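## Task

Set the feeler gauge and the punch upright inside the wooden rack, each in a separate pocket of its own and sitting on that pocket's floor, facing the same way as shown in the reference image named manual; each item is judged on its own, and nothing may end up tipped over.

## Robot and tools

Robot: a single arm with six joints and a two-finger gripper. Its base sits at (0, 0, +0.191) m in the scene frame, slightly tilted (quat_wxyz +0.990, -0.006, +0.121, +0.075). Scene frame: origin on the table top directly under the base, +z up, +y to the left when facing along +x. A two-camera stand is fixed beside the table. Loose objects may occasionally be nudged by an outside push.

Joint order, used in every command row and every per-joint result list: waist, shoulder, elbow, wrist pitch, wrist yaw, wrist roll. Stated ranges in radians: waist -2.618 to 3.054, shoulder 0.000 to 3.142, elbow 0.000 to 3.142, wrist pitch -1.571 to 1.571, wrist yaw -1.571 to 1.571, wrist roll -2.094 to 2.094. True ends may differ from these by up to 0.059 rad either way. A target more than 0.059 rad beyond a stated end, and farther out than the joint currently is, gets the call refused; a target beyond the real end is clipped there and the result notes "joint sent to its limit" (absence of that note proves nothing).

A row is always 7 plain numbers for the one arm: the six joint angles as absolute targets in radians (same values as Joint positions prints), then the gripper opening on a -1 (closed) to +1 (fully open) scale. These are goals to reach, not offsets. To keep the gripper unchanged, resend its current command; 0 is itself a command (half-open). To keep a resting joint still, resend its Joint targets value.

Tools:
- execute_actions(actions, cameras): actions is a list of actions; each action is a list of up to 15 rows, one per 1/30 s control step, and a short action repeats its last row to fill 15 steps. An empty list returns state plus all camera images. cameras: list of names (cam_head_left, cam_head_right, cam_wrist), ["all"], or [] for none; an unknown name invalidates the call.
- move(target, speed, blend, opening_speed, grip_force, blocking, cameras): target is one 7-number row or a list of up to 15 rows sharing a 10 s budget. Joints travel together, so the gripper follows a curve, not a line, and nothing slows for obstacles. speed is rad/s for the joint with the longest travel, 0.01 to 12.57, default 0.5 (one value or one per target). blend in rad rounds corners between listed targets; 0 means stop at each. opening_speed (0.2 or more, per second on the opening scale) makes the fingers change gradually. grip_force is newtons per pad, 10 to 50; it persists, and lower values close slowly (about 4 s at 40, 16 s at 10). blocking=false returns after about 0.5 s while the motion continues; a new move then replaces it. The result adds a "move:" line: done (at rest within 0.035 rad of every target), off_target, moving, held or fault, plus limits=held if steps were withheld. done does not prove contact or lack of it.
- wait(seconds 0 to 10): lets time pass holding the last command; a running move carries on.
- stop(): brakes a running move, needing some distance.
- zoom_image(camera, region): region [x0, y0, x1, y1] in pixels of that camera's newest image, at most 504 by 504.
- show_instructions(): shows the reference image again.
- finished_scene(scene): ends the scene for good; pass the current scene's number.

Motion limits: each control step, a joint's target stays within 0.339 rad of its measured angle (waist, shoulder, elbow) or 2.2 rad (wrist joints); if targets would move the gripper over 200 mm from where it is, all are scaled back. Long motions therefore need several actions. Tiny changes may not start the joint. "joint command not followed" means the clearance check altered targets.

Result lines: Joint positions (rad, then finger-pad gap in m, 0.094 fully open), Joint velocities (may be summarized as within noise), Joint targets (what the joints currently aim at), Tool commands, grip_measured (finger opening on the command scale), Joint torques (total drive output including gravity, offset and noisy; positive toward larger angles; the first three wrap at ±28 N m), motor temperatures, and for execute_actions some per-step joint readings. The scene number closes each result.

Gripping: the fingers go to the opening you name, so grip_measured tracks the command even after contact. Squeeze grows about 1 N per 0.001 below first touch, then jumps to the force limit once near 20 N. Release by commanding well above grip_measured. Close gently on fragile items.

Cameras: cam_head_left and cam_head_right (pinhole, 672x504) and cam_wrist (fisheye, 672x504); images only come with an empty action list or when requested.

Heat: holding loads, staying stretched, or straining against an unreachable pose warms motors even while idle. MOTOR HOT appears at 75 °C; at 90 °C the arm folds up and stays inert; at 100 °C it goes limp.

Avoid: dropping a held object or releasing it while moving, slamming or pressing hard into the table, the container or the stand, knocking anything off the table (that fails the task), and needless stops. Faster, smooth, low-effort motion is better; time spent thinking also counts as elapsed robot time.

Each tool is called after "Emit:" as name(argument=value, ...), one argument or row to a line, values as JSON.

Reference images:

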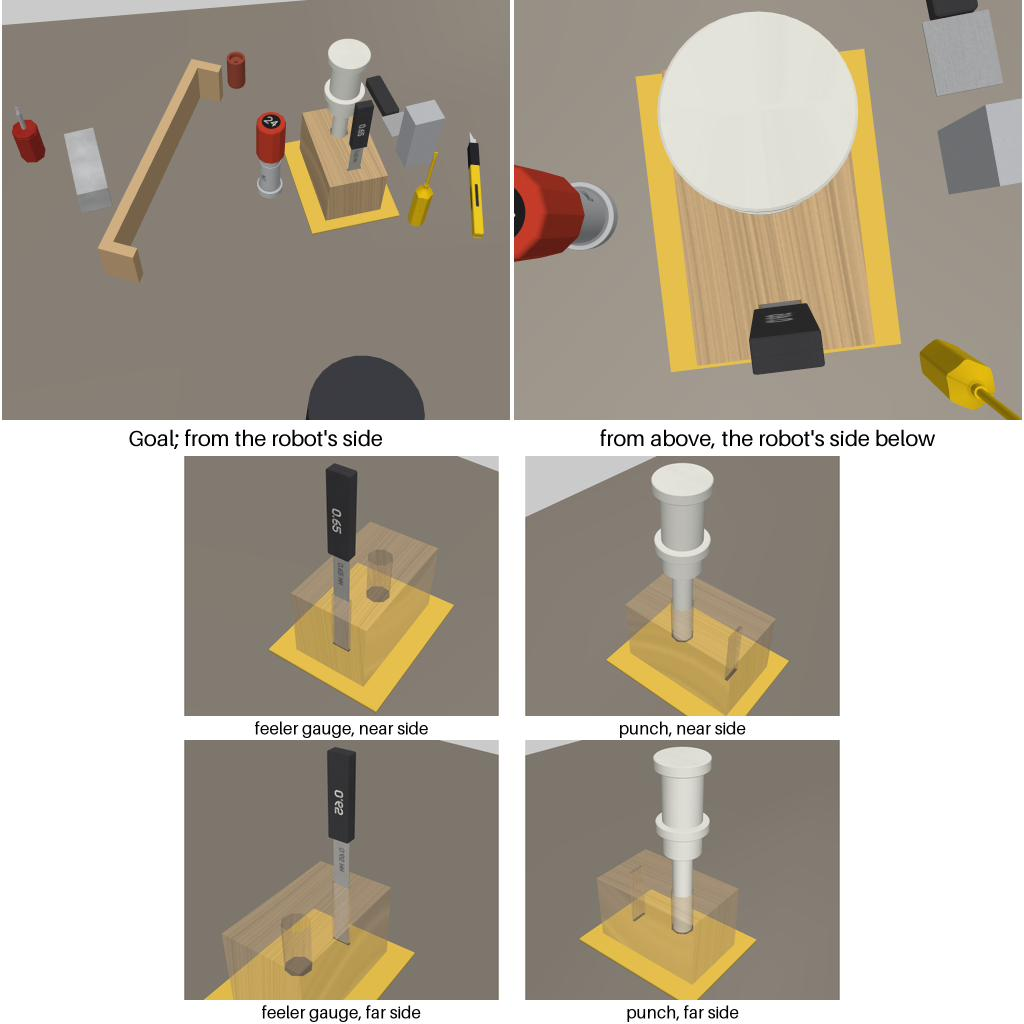

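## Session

Emit:
execute_actions(
  actions=[],
)

Emit:
show_instructions(
)

Scene clock: 0.00 s.
grip_measured=+1.000
Joint positions: [1.204 2.307 1.263 -1.014 1.262 1.804 0.094]
Joint velocities: within noise
Joint torques (N m): no reading
Motor temperatures (°C): [28 31 31 28 26 27 32]
Heat: 32 °C.
Joint targets: [1.208 2.302 1.267 -1.014 1.277 1.807]
Tool commands: gripper/opening=+1.0

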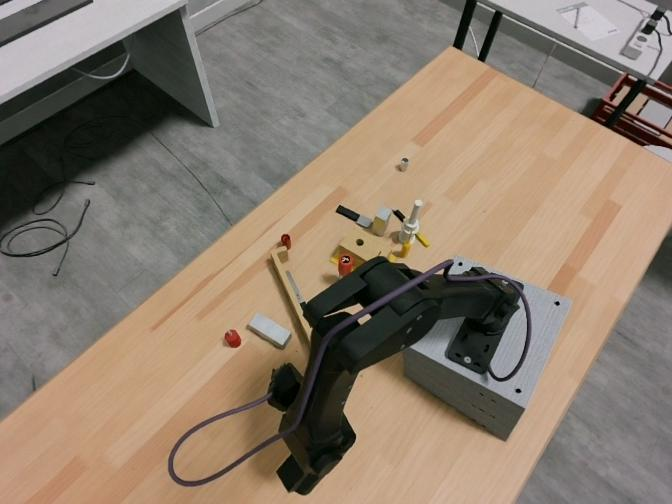

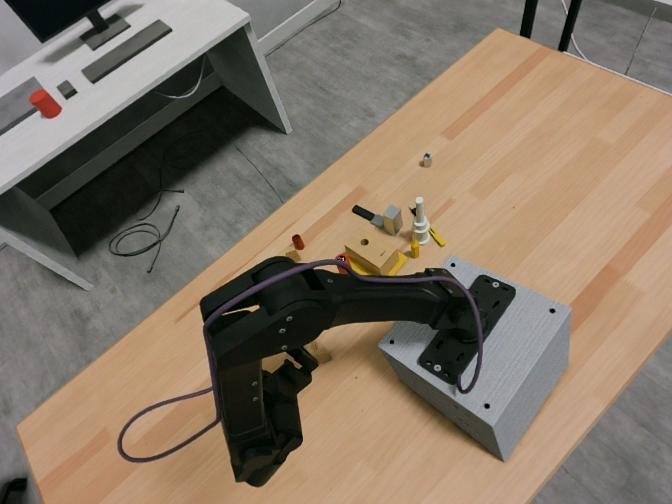

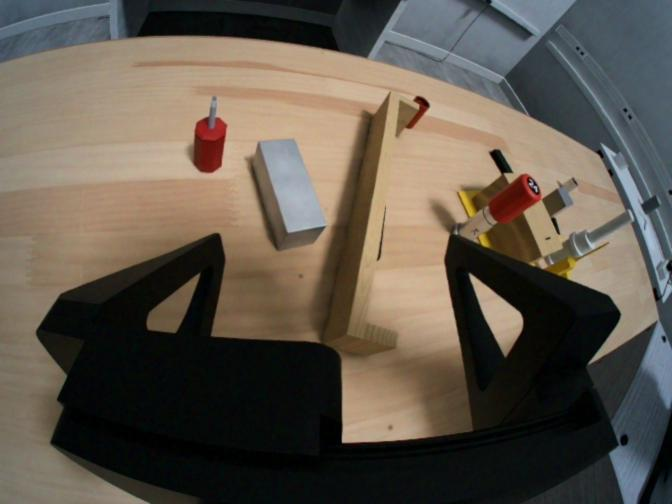

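Reference images for this scene: manual.

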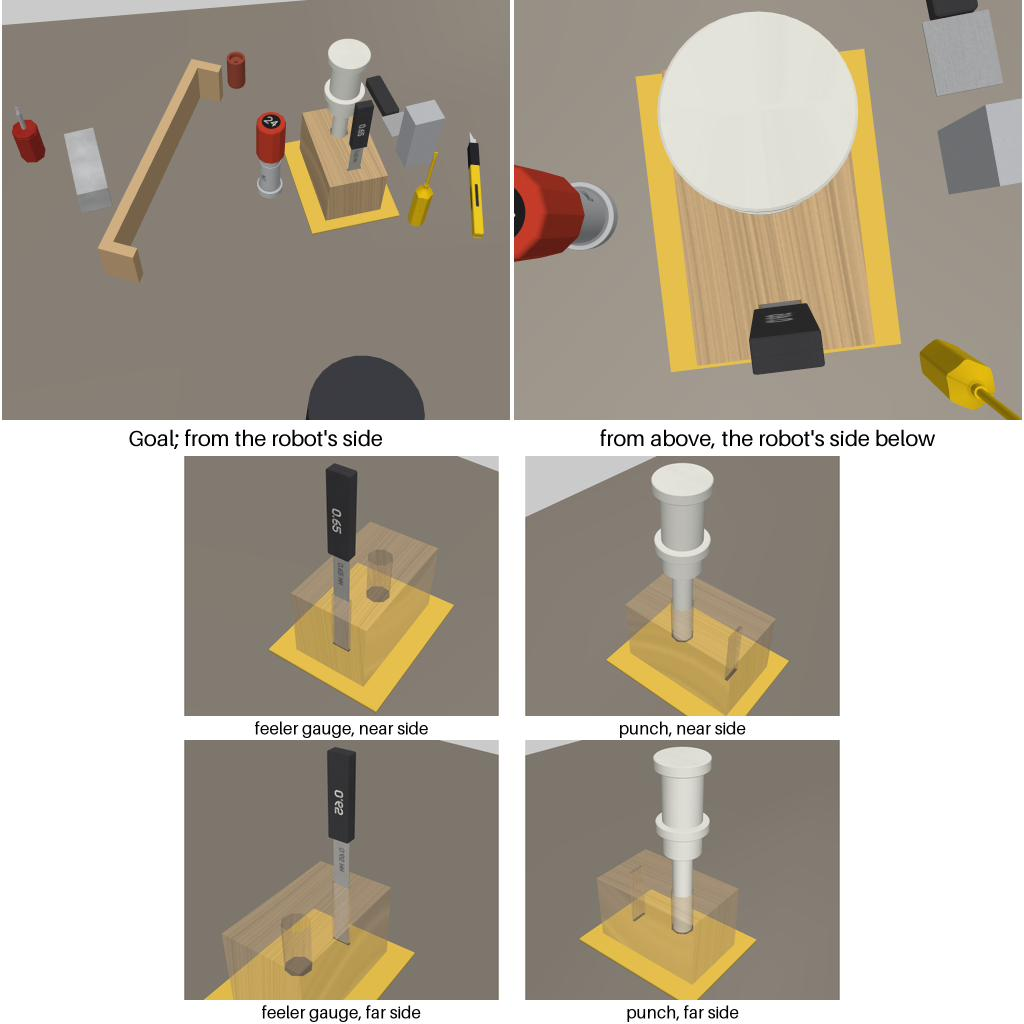

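Emit:
move(
  target=[
    [1.1, 1.75, 1.4, -1.1, 0.6, 0.9, 1.0],
    [0.1, 1.6, 1.5, -1.23, 0, 0, 1.0],
  ],
  speed=1.0,
  blend=[0.3, 0],
  cameras=["all"],
)

Emit:
zoom_image(
  camera="cam_head_left",
  region=[220, 140, 450, 370],
)

Emit:
zoom_image(
  camera="cam_head_right",
  region=[220, 140, 450, 370],
)

Emit:
zoom_image(
  camera="cam_wrist",
  region=[100, 20, 600, 260],
)

Scene clock: 25.83 s.
grip_measured=+1.000
Joint positions: [0.098 1.629 1.466 -1.221 0.006 0.009 0.094]
Joint torques (N m): [0.44 -10.77 8.38 0.3 -0.06 -0.11]
Heat: 33 °C.
Joint targets: [0.100 1.600 1.500 -1.230 0.000 0.000]
move: done

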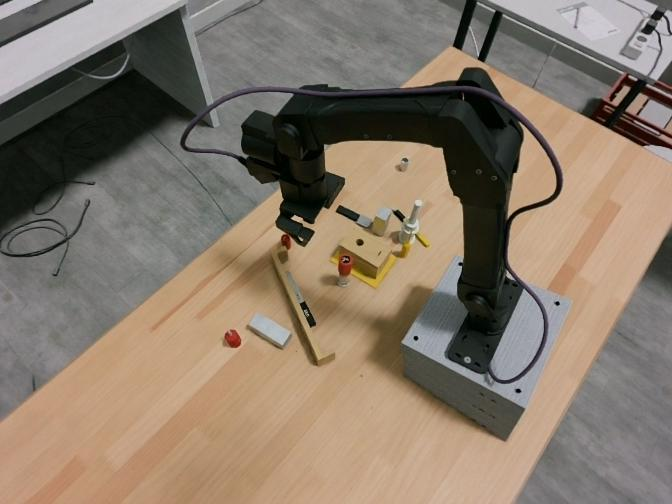

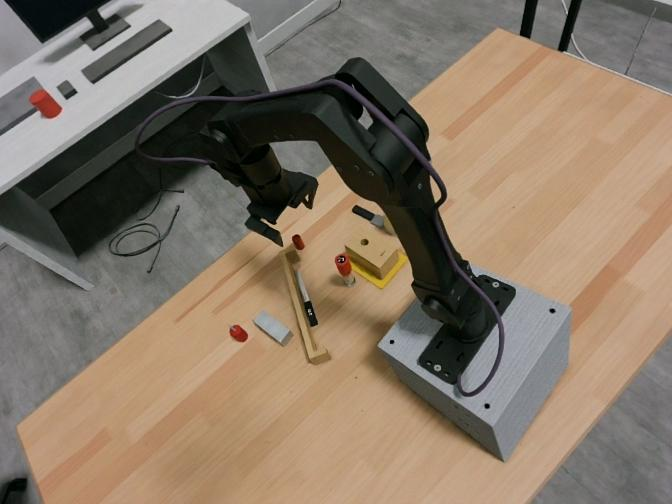

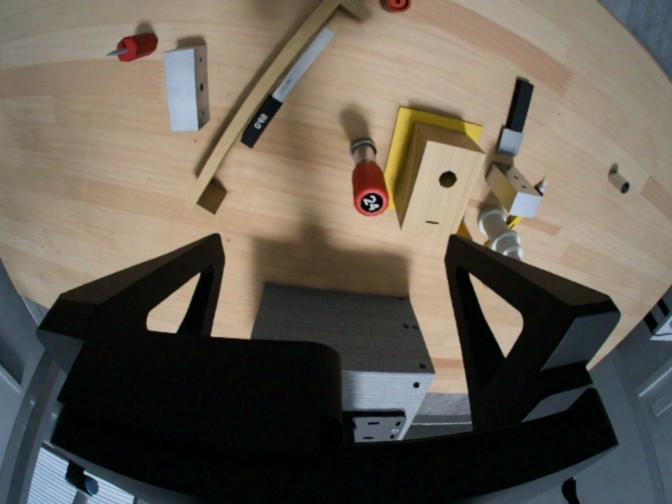

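Scaled by 2.191 from the camera's 672x504 image, which has a finer 960x720 frame.

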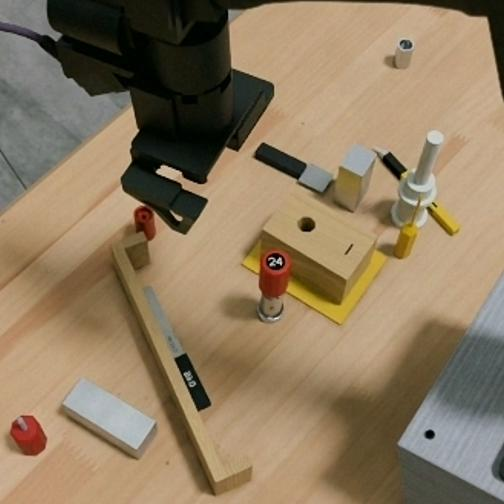

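Scaled by 2.191 from the camera's 672x504 image, which has a finer 960x720 frame.

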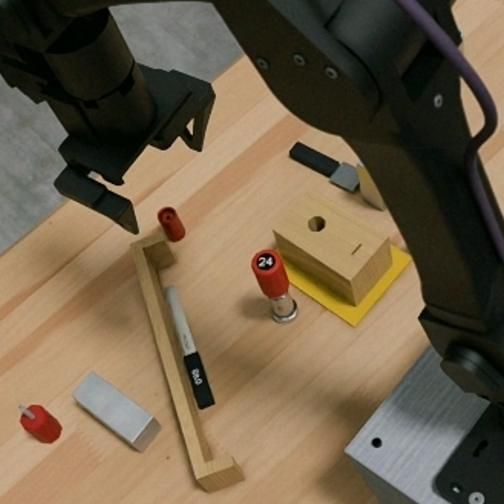

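Scaled by 1.008 from the camera's 672x504 image, which has a finer 960x720 frame.

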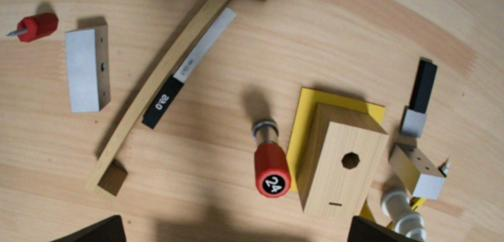

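Emit:
move(
  target=[-0.45, 1.5, 1.5, -1.35, 0, 0, 1.0],
  speed=0.8,
  cameras=["all"],
)

Emit:
zoom_image(
  camera="cam_wrist",
  region=[200, 0, 500, 240],
)

Emit:
zoom_image(
  camera="cam_head_left",
  region=[320, 180, 450, 290],
)

Emit:
zoom_image(
  camera="cam_head_left",
  region=[230, 230, 360, 370],
)

Scene clock: 230.23 s.
grip_measured=+1.000
Joint positions: [-0.449 1.528 1.466 -1.341 -0.001 0.006 0.094]
Joint torques (N m): [-0.75 -9.68 8.4 0.28 0.07 -0.09]
Motor temperatures (°C): [28 39 35 28 26 27 31]
Heat: 39 °C.
Joint targets: [-0.450 1.500 1.500 -1.350 0.000 0.000]
move: done

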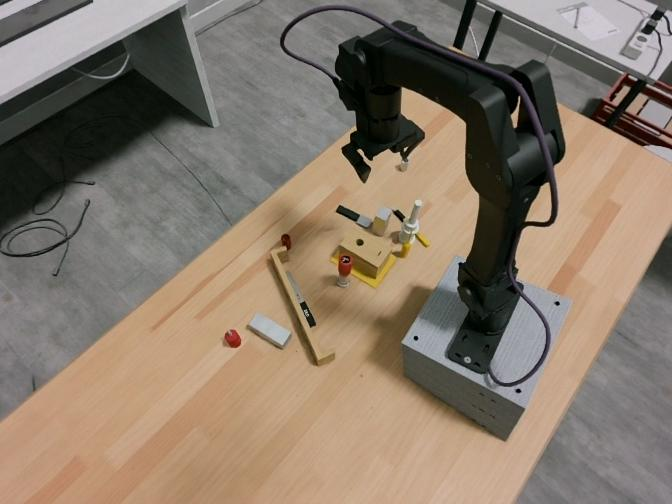

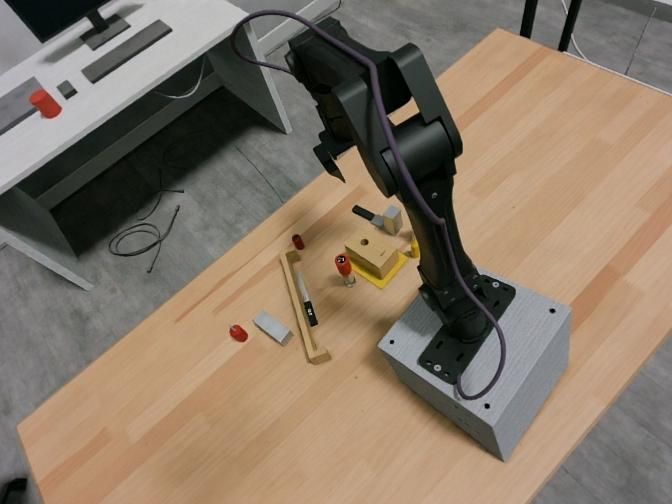

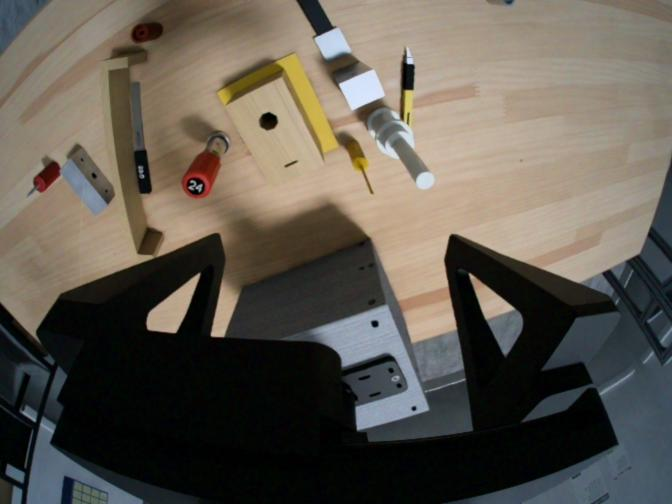

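Scaled by 1.680 from the camera's 672x504 image, which has a finer 960x720 frame.

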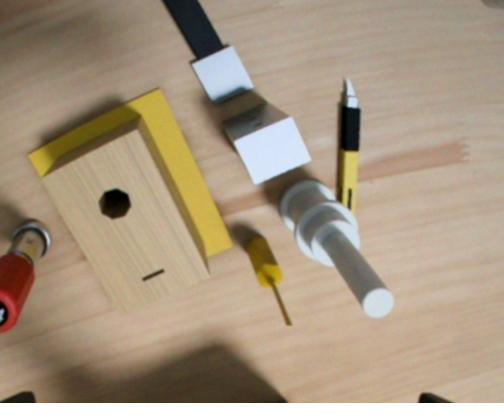

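Scaled by 3.877 from the camera's 672x504 image, which has a finer 960x720 frame.

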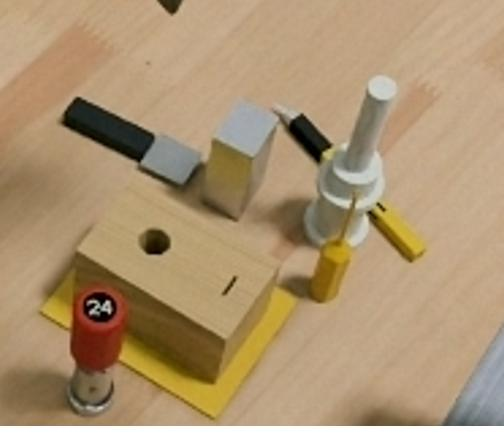

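Scaled by 3.600 from the camera's 672x504 image, which has a finer 960x720 frame.

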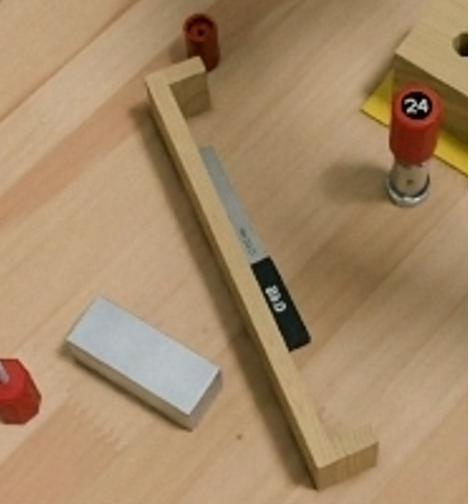

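Emit:
zoom_image(
  camera="cam_wrist",
  region=[90, 40, 240, 260],
)

Emit:
zoom_image(
  camera="cam_head_right",
  region=[270, 240, 350, 370],
)

Emit:
zoom_image(
  camera="cam_wrist",
  region=[320, 40, 450, 200],
)

Scaled by 2.291 from the camera's 672x504 image, which has a finer 960x720 frame.

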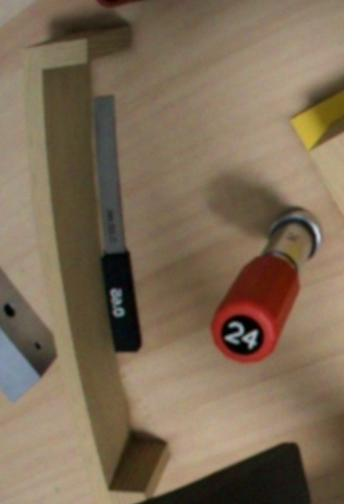

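Scaled by 3.877 from the camera's 672x504 image, which has a finer 960x720 frame.

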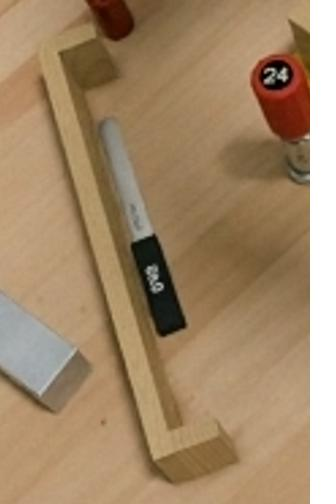

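Scaled by 3.150 from the camera's 672x504 image, which has a finer 960x720 frame.

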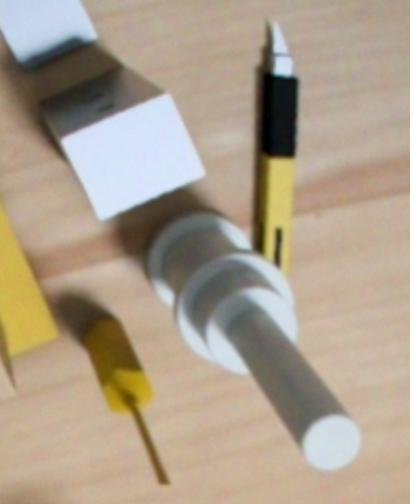

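Emit:
move(
  target=[
    [-1.19, 1.7, 1.5, -1.3, -0.4, 0.35, 0.25],
    [-1.1924, 2.183, 1.4425, -1.2115, -0.558, 0.4537, 0.25],
  ],
  speed=[0.9, 0.6],
  blend=[0.15, 0],
  cameras=["all"],
)

Emit:
zoom_image(
  camera="cam_wrist",
  region=[180, 40, 500, 280],
)

Scene clock: 602.27 s.
grip_measured=+0.252
Joint positions: [-1.182 2.176 1.453 -1.225 -0.551 0.446 0.059]
Joint torques (N m): [-3.34 -9.54 3.25 -0.32 -0.18 0.05]
Heat: 39 °C.
Joint targets: [-1.192 2.183 1.443 -1.211 -0.558 0.454]
move: done

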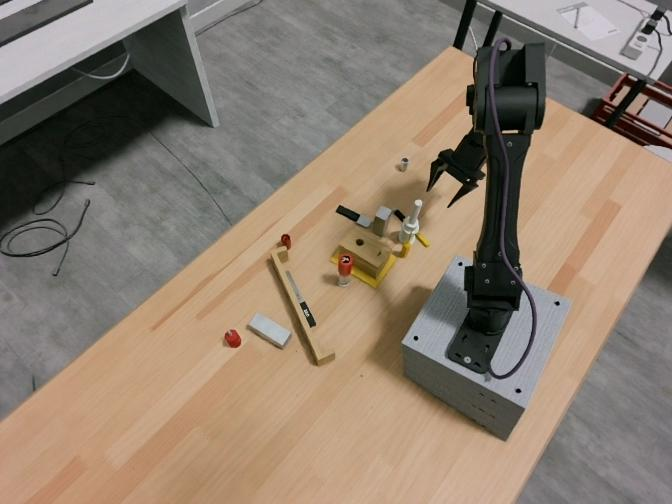

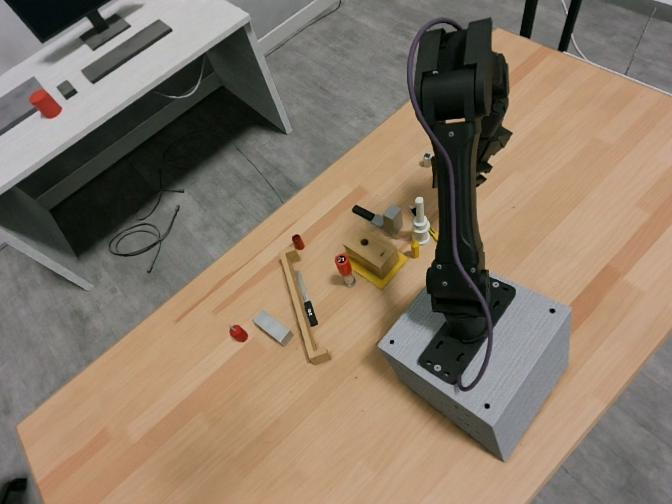

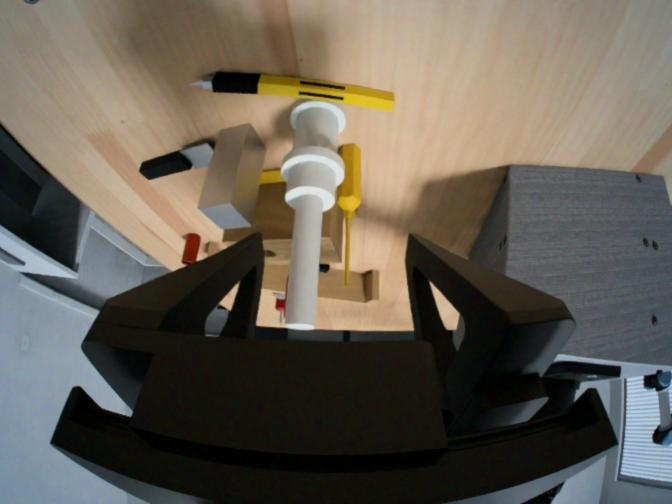

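Scaled by 1.575 from the camera's 672x504 image, which has a finer 960x720 frame.

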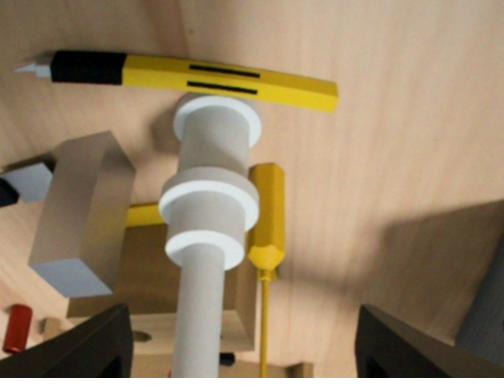

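Emit:
move(
  target=[-1.0997, 2.228, 1.347, -1.022, -0.591, 0.554, 0.25],
  speed=0.4,
  cameras=["cam_wrist"],
)

Emit:
zoom_image(
  camera="cam_wrist",
  region=[180, 60, 500, 300],
)

Scene clock: 645.93 s.
grip_measured=+0.252
Joint positions: [-1.102 2.211 1.361 -1.036 -0.584 0.546 0.059]
Joint torques (N m): [-2.19 -8.84 2.61 -0.24 -0.2 0.05]
Heat: 39 °C.
Joint targets: [-1.100 2.228 1.347 -1.022 -0.591 0.554]
move: done
Images, in order (width x height): cam_wrist 672x504.

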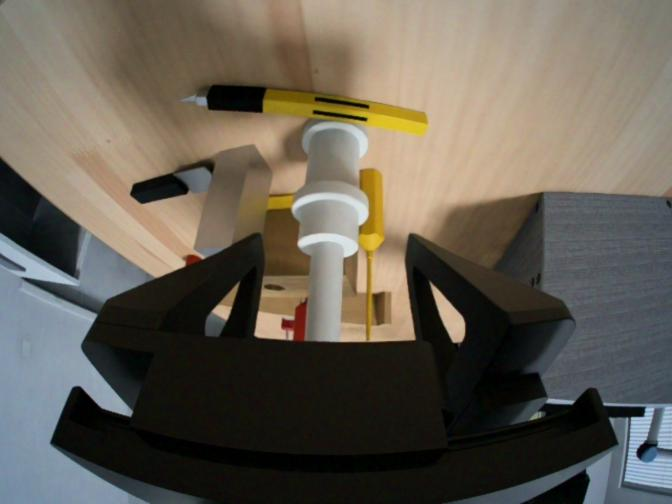

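Scaled by 1.575 from the camera's 672x504 image, which has a finer 960x720 frame.

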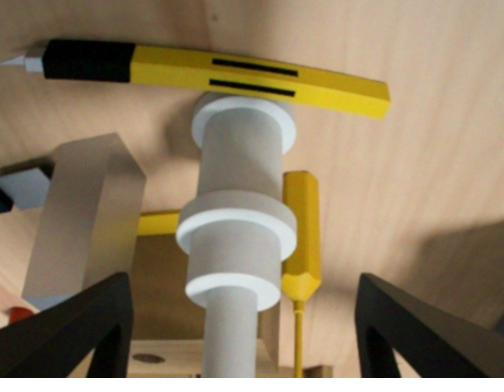

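Emit:
move(
  target=[-1.0323, 2.2585, 1.254, -0.860, -0.6115, 0.629, 0.25],
  speed=0.3,
  cameras=["cam_wrist", "cam_head_left"],
)

Emit:
zoom_image(
  camera="cam_wrist",
  region=[180, 100, 500, 340],
)

Emit:
zoom_image(
  camera="cam_head_left",
  region=[370, 170, 470, 270],
)

Scene clock: 698.77 s.
grip_measured=+0.252
Joint positions: [-1.037 2.239 1.268 -0.874 -0.605 0.621 0.059]
Joint torques (N m): [-1.85 -8.51 2.14 -0.19 -0.21 0.04]
Heat: 37 °C.
Joint targets: [-1.032 2.259 1.254 -0.860 -0.611 0.629]
move: done
Images, in order (width x height): cam_head_left 672x504, cam_wrist 672x504.

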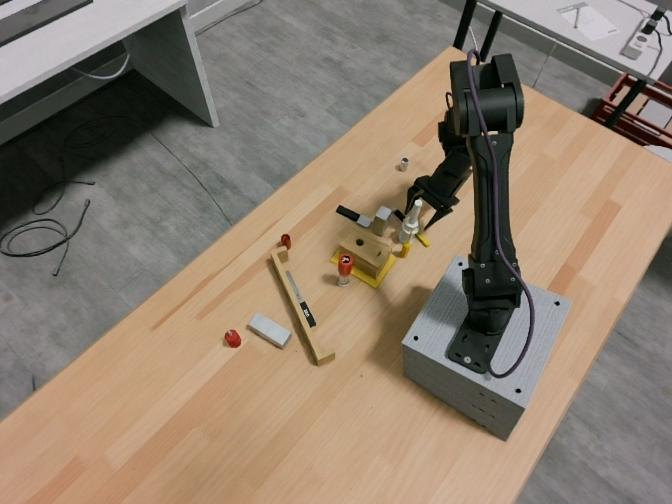

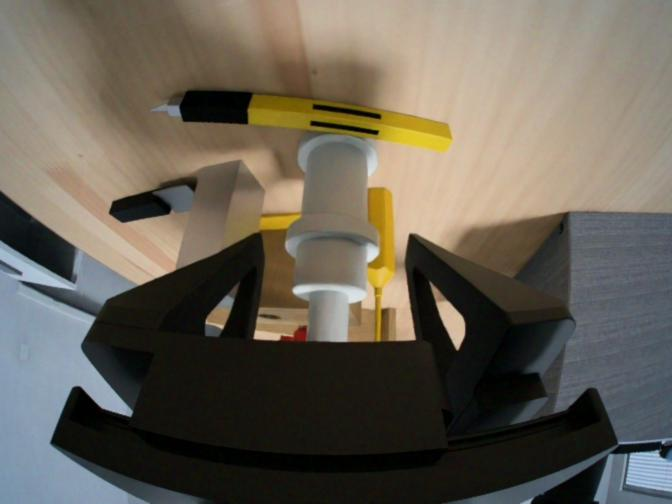

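Scaled by 1.575 from the camera's 672x504 image, which has a finer 960x720 frame.

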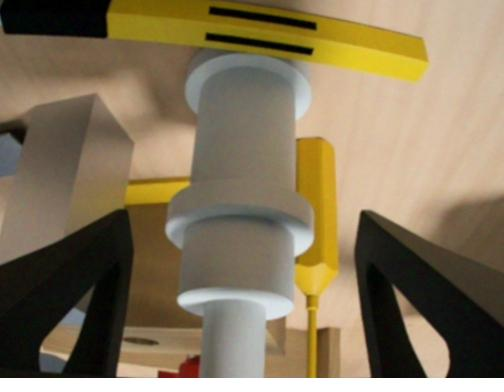

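Scaled by 5.040 from the camera's 672x504 image, which has a finer 960x720 frame.

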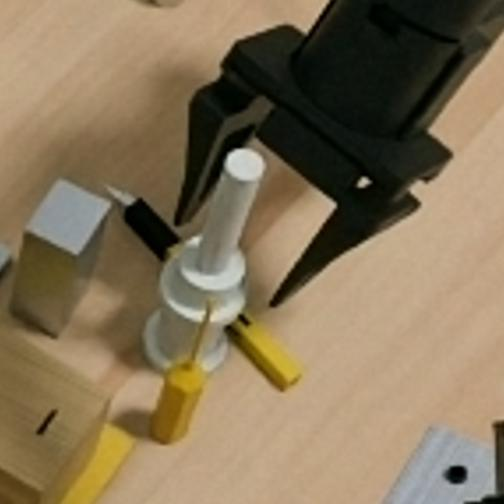

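Emit:
move(
  target=[-0.9922, 2.2438, 1.1965, -0.7933, -0.6227, 0.674, 0.25],
  speed=0.25,
  cameras=["cam_wrist", "cam_head_left", "cam_head_right"],
)

Emit:
zoom_image(
  camera="cam_wrist",
  region=[180, 100, 500, 340],
)

Emit:
zoom_image(
  camera="cam_head_left",
  region=[370, 170, 470, 270],
)

Scene clock: 734.80 s.
grip_measured=+0.252
Joint positions: [-0.998 2.239 1.211 -0.805 -0.616 0.666 0.059]
Joint torques (N m): [-1.66 -9.33 1.83 -0.19 -0.23 0.05]
Heat: 37 °C.
Joint targets: [-0.992 2.244 1.197 -0.793 -0.623 0.674]
move: done

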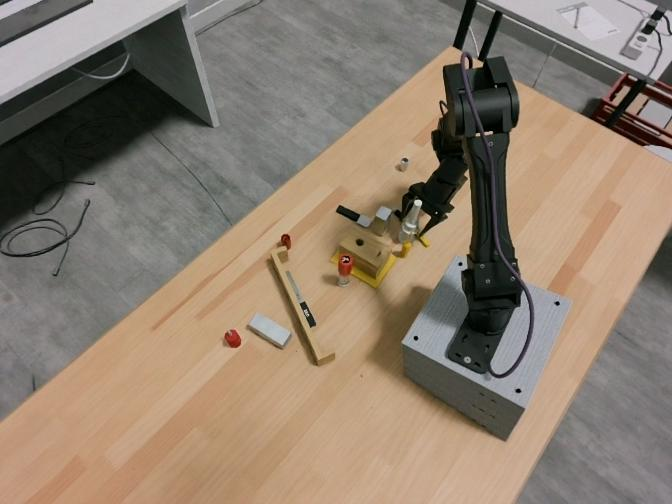

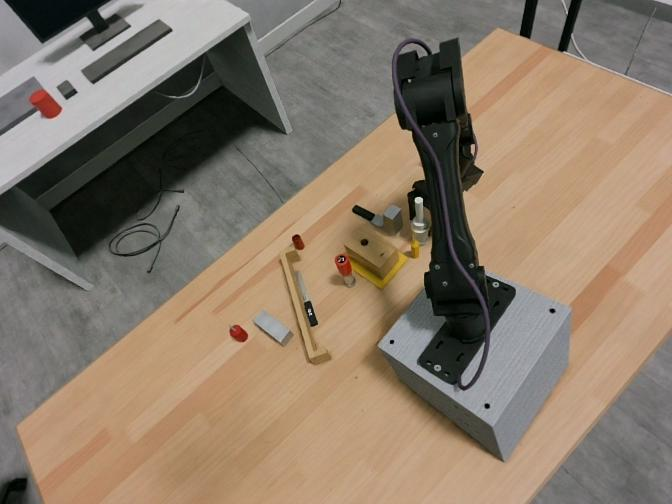

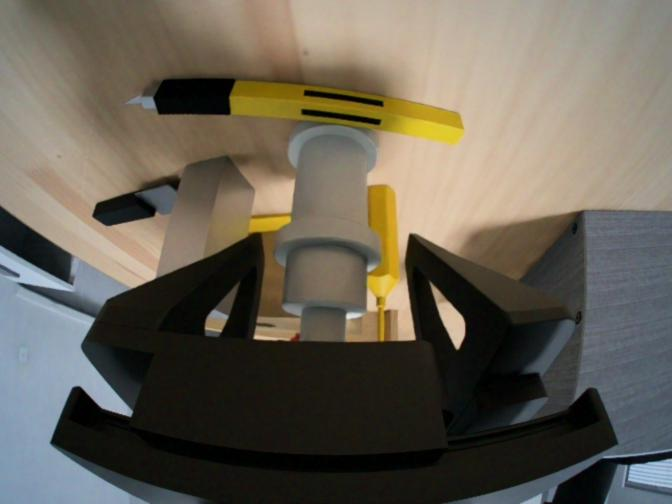

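Scaled by 1.575 from the camera's 672x504 image, which has a finer 960x720 frame.

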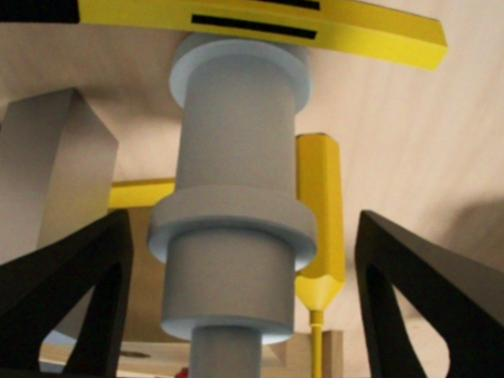

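Scaled by 5.040 from the camera's 672x504 image, which has a finer 960x720 frame.

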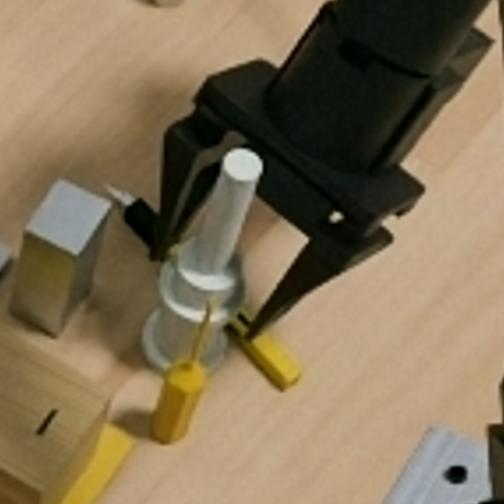

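Emit:
move(
  target=[
    [-0.9777, 2.2438, 1.193, -0.7809, -0.6266, 0.691, 0.25],
    [-0.9777, 2.2438, 1.193, -0.7809, -0.6266, 0.691, -0.3],
  ],
  speed=0.2,
  opening_speed=0.5,
  cameras=["cam_wrist", "cam_head_left"],
)

Emit:
zoom_image(
  camera="cam_wrist",
  region=[180, 100, 500, 340],
)

Emit:
zoom_image(
  camera="cam_head_left",
  region=[370, 170, 470, 270],
)

Scene clock: 766.17 s.
grip_measured=-0.132
Joint positions: [-0.985 2.239 1.211 -0.791 -0.62 0.684 0.041]
Joint torques (N m): [-1.5 -9.36 1.58 -0.18 -0.23 0.04]
Heat: 37 °C.
Joint targets: [-0.978 2.244 1.193 -0.781 -0.626 0.691]
move: done
Images, in order (width x height): cam_head_left 672x504, cam_wrist 672x504.

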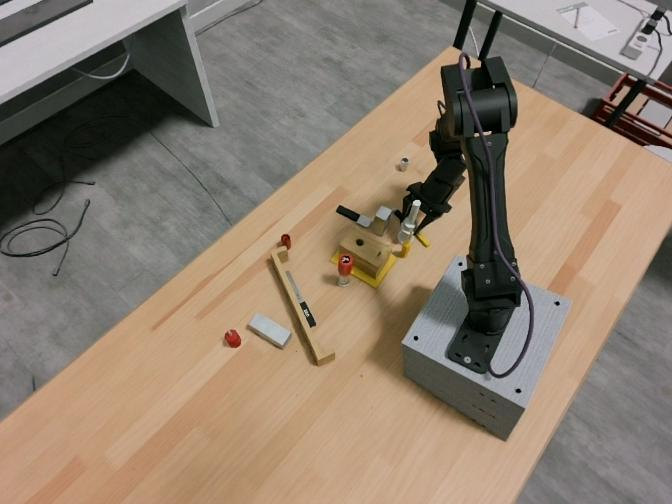

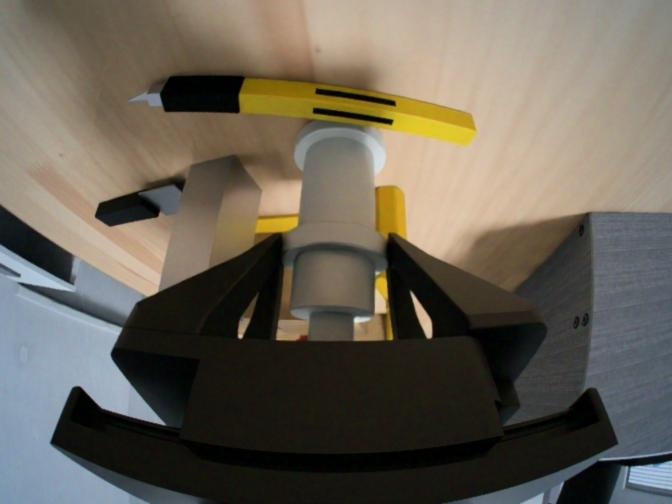

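Scaled by 1.575 from the camera's 672x504 image, which has a finer 960x720 frame.

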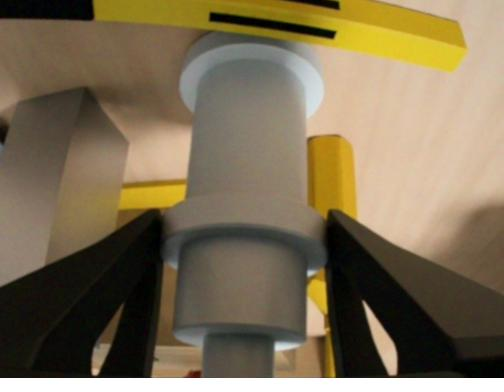

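Scaled by 5.040 from the camera's 672x504 image, which has a finer 960x720 frame.

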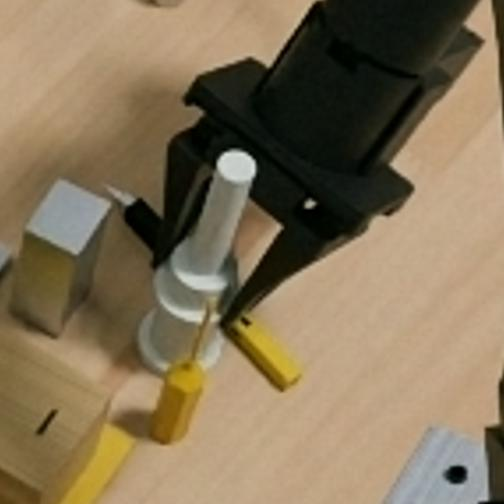

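Emit:
move(
  target=[
    [-1.0242, 2.0263, 1.217, -1.0505, -0.6139, 0.638, -0.3],
    [-1.05, 1.85, 1.2, -0.7, 0.1, 1.1, -0.3],
    [-0.9472, 2.255, 0.916, -0.088, 0.81, 1.5765, -0.3],
  ],
  speed=[0.3, 0.8, 0.8],
  blend=[0.06, 0.25, 0],
  cameras=["all"],
)

Emit:
zoom_image(
  camera="cam_head_left",
  region=[350, 130, 500, 270],
)

Scene clock: 845.60 s.
grip_measured=-0.132
Joint positions: [-0.954 2.246 0.922 -0.094 0.767 1.568 0.041]
Joint torques (N m): [-1.58 -8.29 1.58 0.58 0.81 0.04]
Heat: 37 °C.
Joint targets: [-0.947 2.255 0.916 -0.088 0.810 1.577]
move: off_target; the wrist yaw is farthest, 0.043 rad from its target

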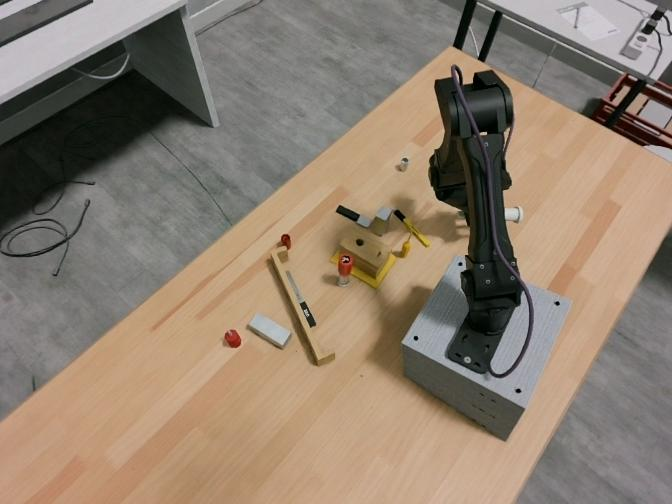

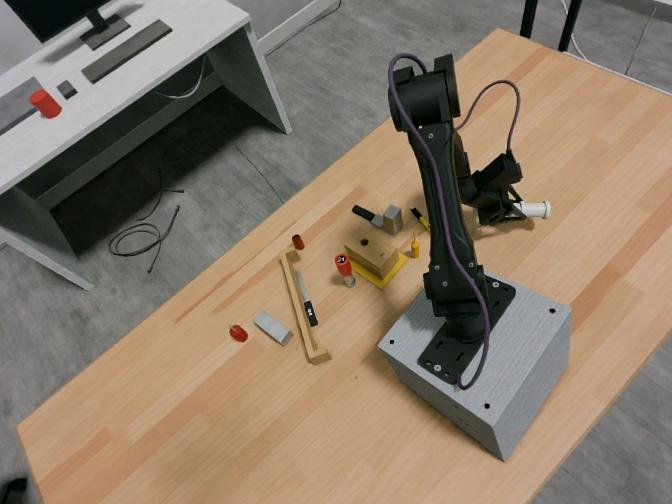

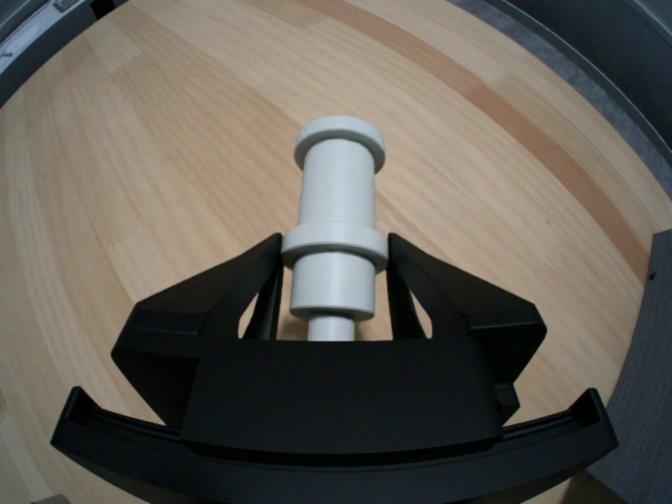

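Scaled by 3.360 from the camera's 672x504 image, which has a finer 960x720 frame.

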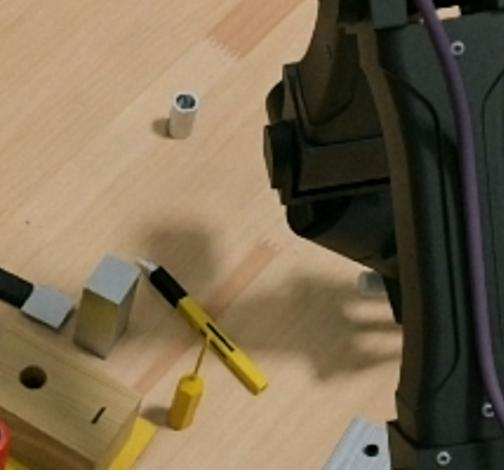

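Emit:
move(
  target=[-0.919, 2.438, 0.987, -0.009, 0.845, 1.619, -0.3],
  speed=0.3,
  cameras=["cam_wrist", "cam_head_right"],
)

Emit:
zoom_image(
  camera="cam_head_right",
  region=[440, 150, 580, 270],
)

Scene clock: 857.60 s.
grip_measured=-0.132
Joint positions: [-0.925 2.421 0.972 -0.014 0.802 1.61 0.041]
Joint torques (N m): [-1.61 -8.01 2.47 0.48 0.82 0.05]
Heat: 37 °C.
Joint targets: [-0.919 2.438 0.987 -0.009 0.845 1.619]
move: off_target; the wrist yaw is farthest, 0.043 rad from its target
Images, in order (width x height): cam_head_right 672x504, cam_wrist 672x504.

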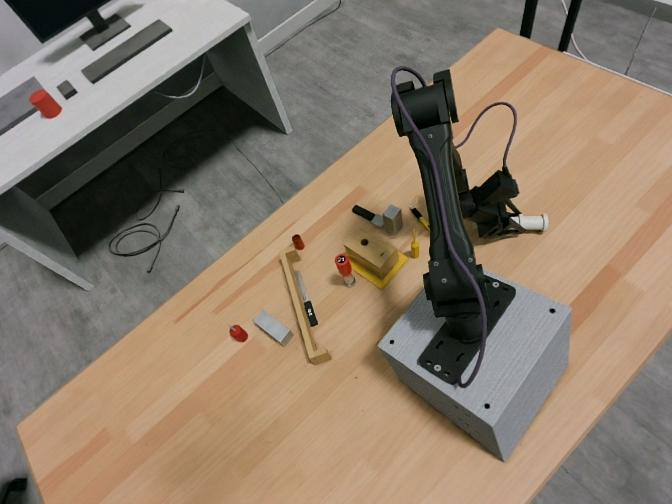

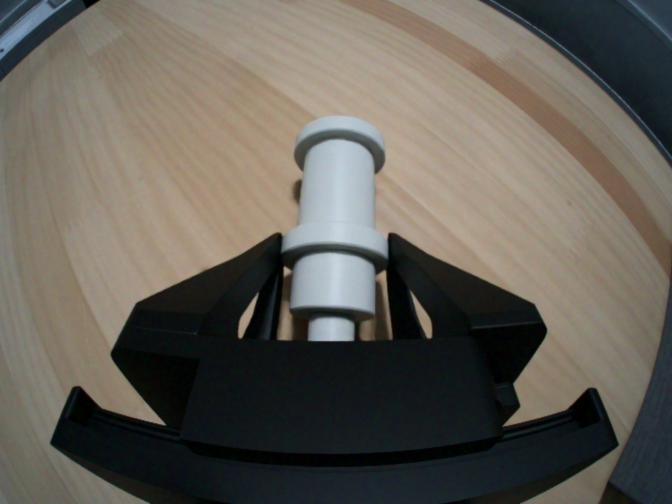

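Scaled by 3.600 from the camera's 672x504 image, which has a finer 960x720 frame.

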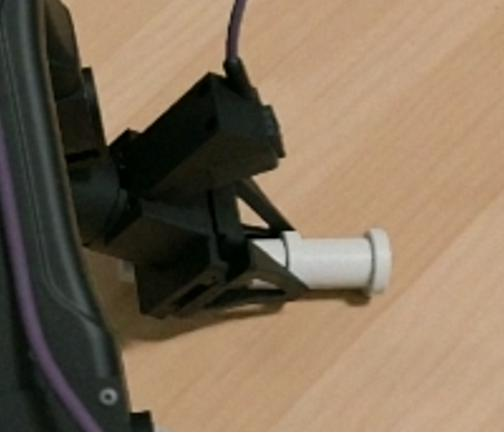

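Emit:
move(
  target=[-0.916, 2.454, 0.993, -0.002, 0.845, 1.623, -0.3],
  speed=0.1,
)

Emit:
move(
  target=[-0.914, 2.470, 0.999, 0.005, 0.845, 1.627, -0.3],
  speed=0.1,
  cameras=["cam_wrist", "cam_head_right"],
)

Emit:
zoom_image(
  camera="cam_head_right",
  region=[460, 190, 570, 260],
)

Scene clock: 867.00 s.
grip_measured=-0.132
Joint positions: [-0.925 2.433 0.979 -0.007 0.809 1.615 0.041]
Joint torques (N m): [-1.37 -7.79 2.36 0.49 0.76 0.04]
Heat: 38 °C.
Joint targets: [-0.916 2.454 0.993 -0.002 0.845 1.623]
move: off_target; the wrist yaw is farthest, 0.036 rad from its target

Scene clock: 867.73 s.
grip_measured=-0.132
Joint positions: [-0.922 2.446 0.984 -0.002 0.824 1.618 0.041]
Joint torques (N m): [-1.48 -7.51 2.39 0.5 0.63 0.05]
Heat: 38 °C.
Joint targets: [-0.914 2.470 0.999 0.005 0.845 1.627]
move: done
Images, in order (width x height): cam_head_right 672x504, cam_wrist 672x504.

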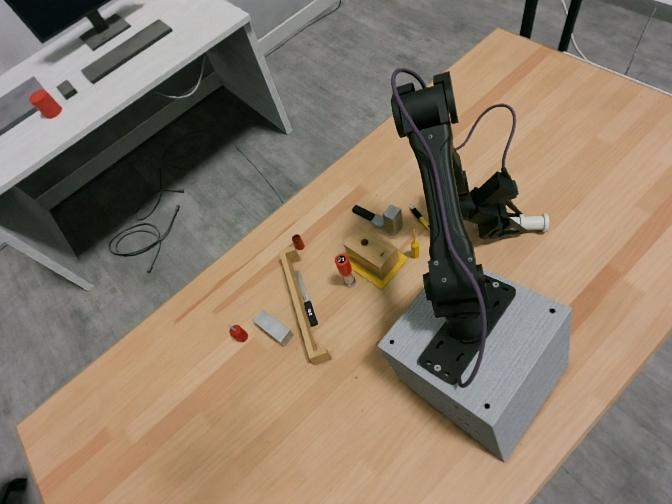

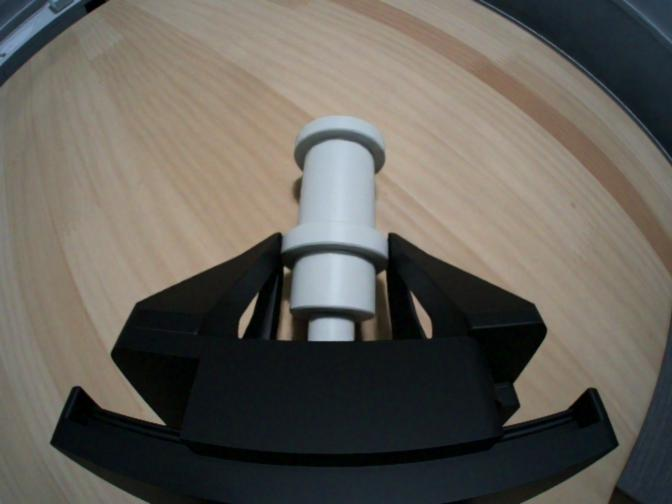

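Scaled by 4.582 from the camera's 672x504 image, which has a finer 960x720 frame.

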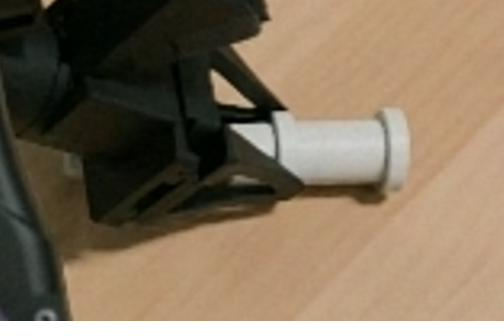

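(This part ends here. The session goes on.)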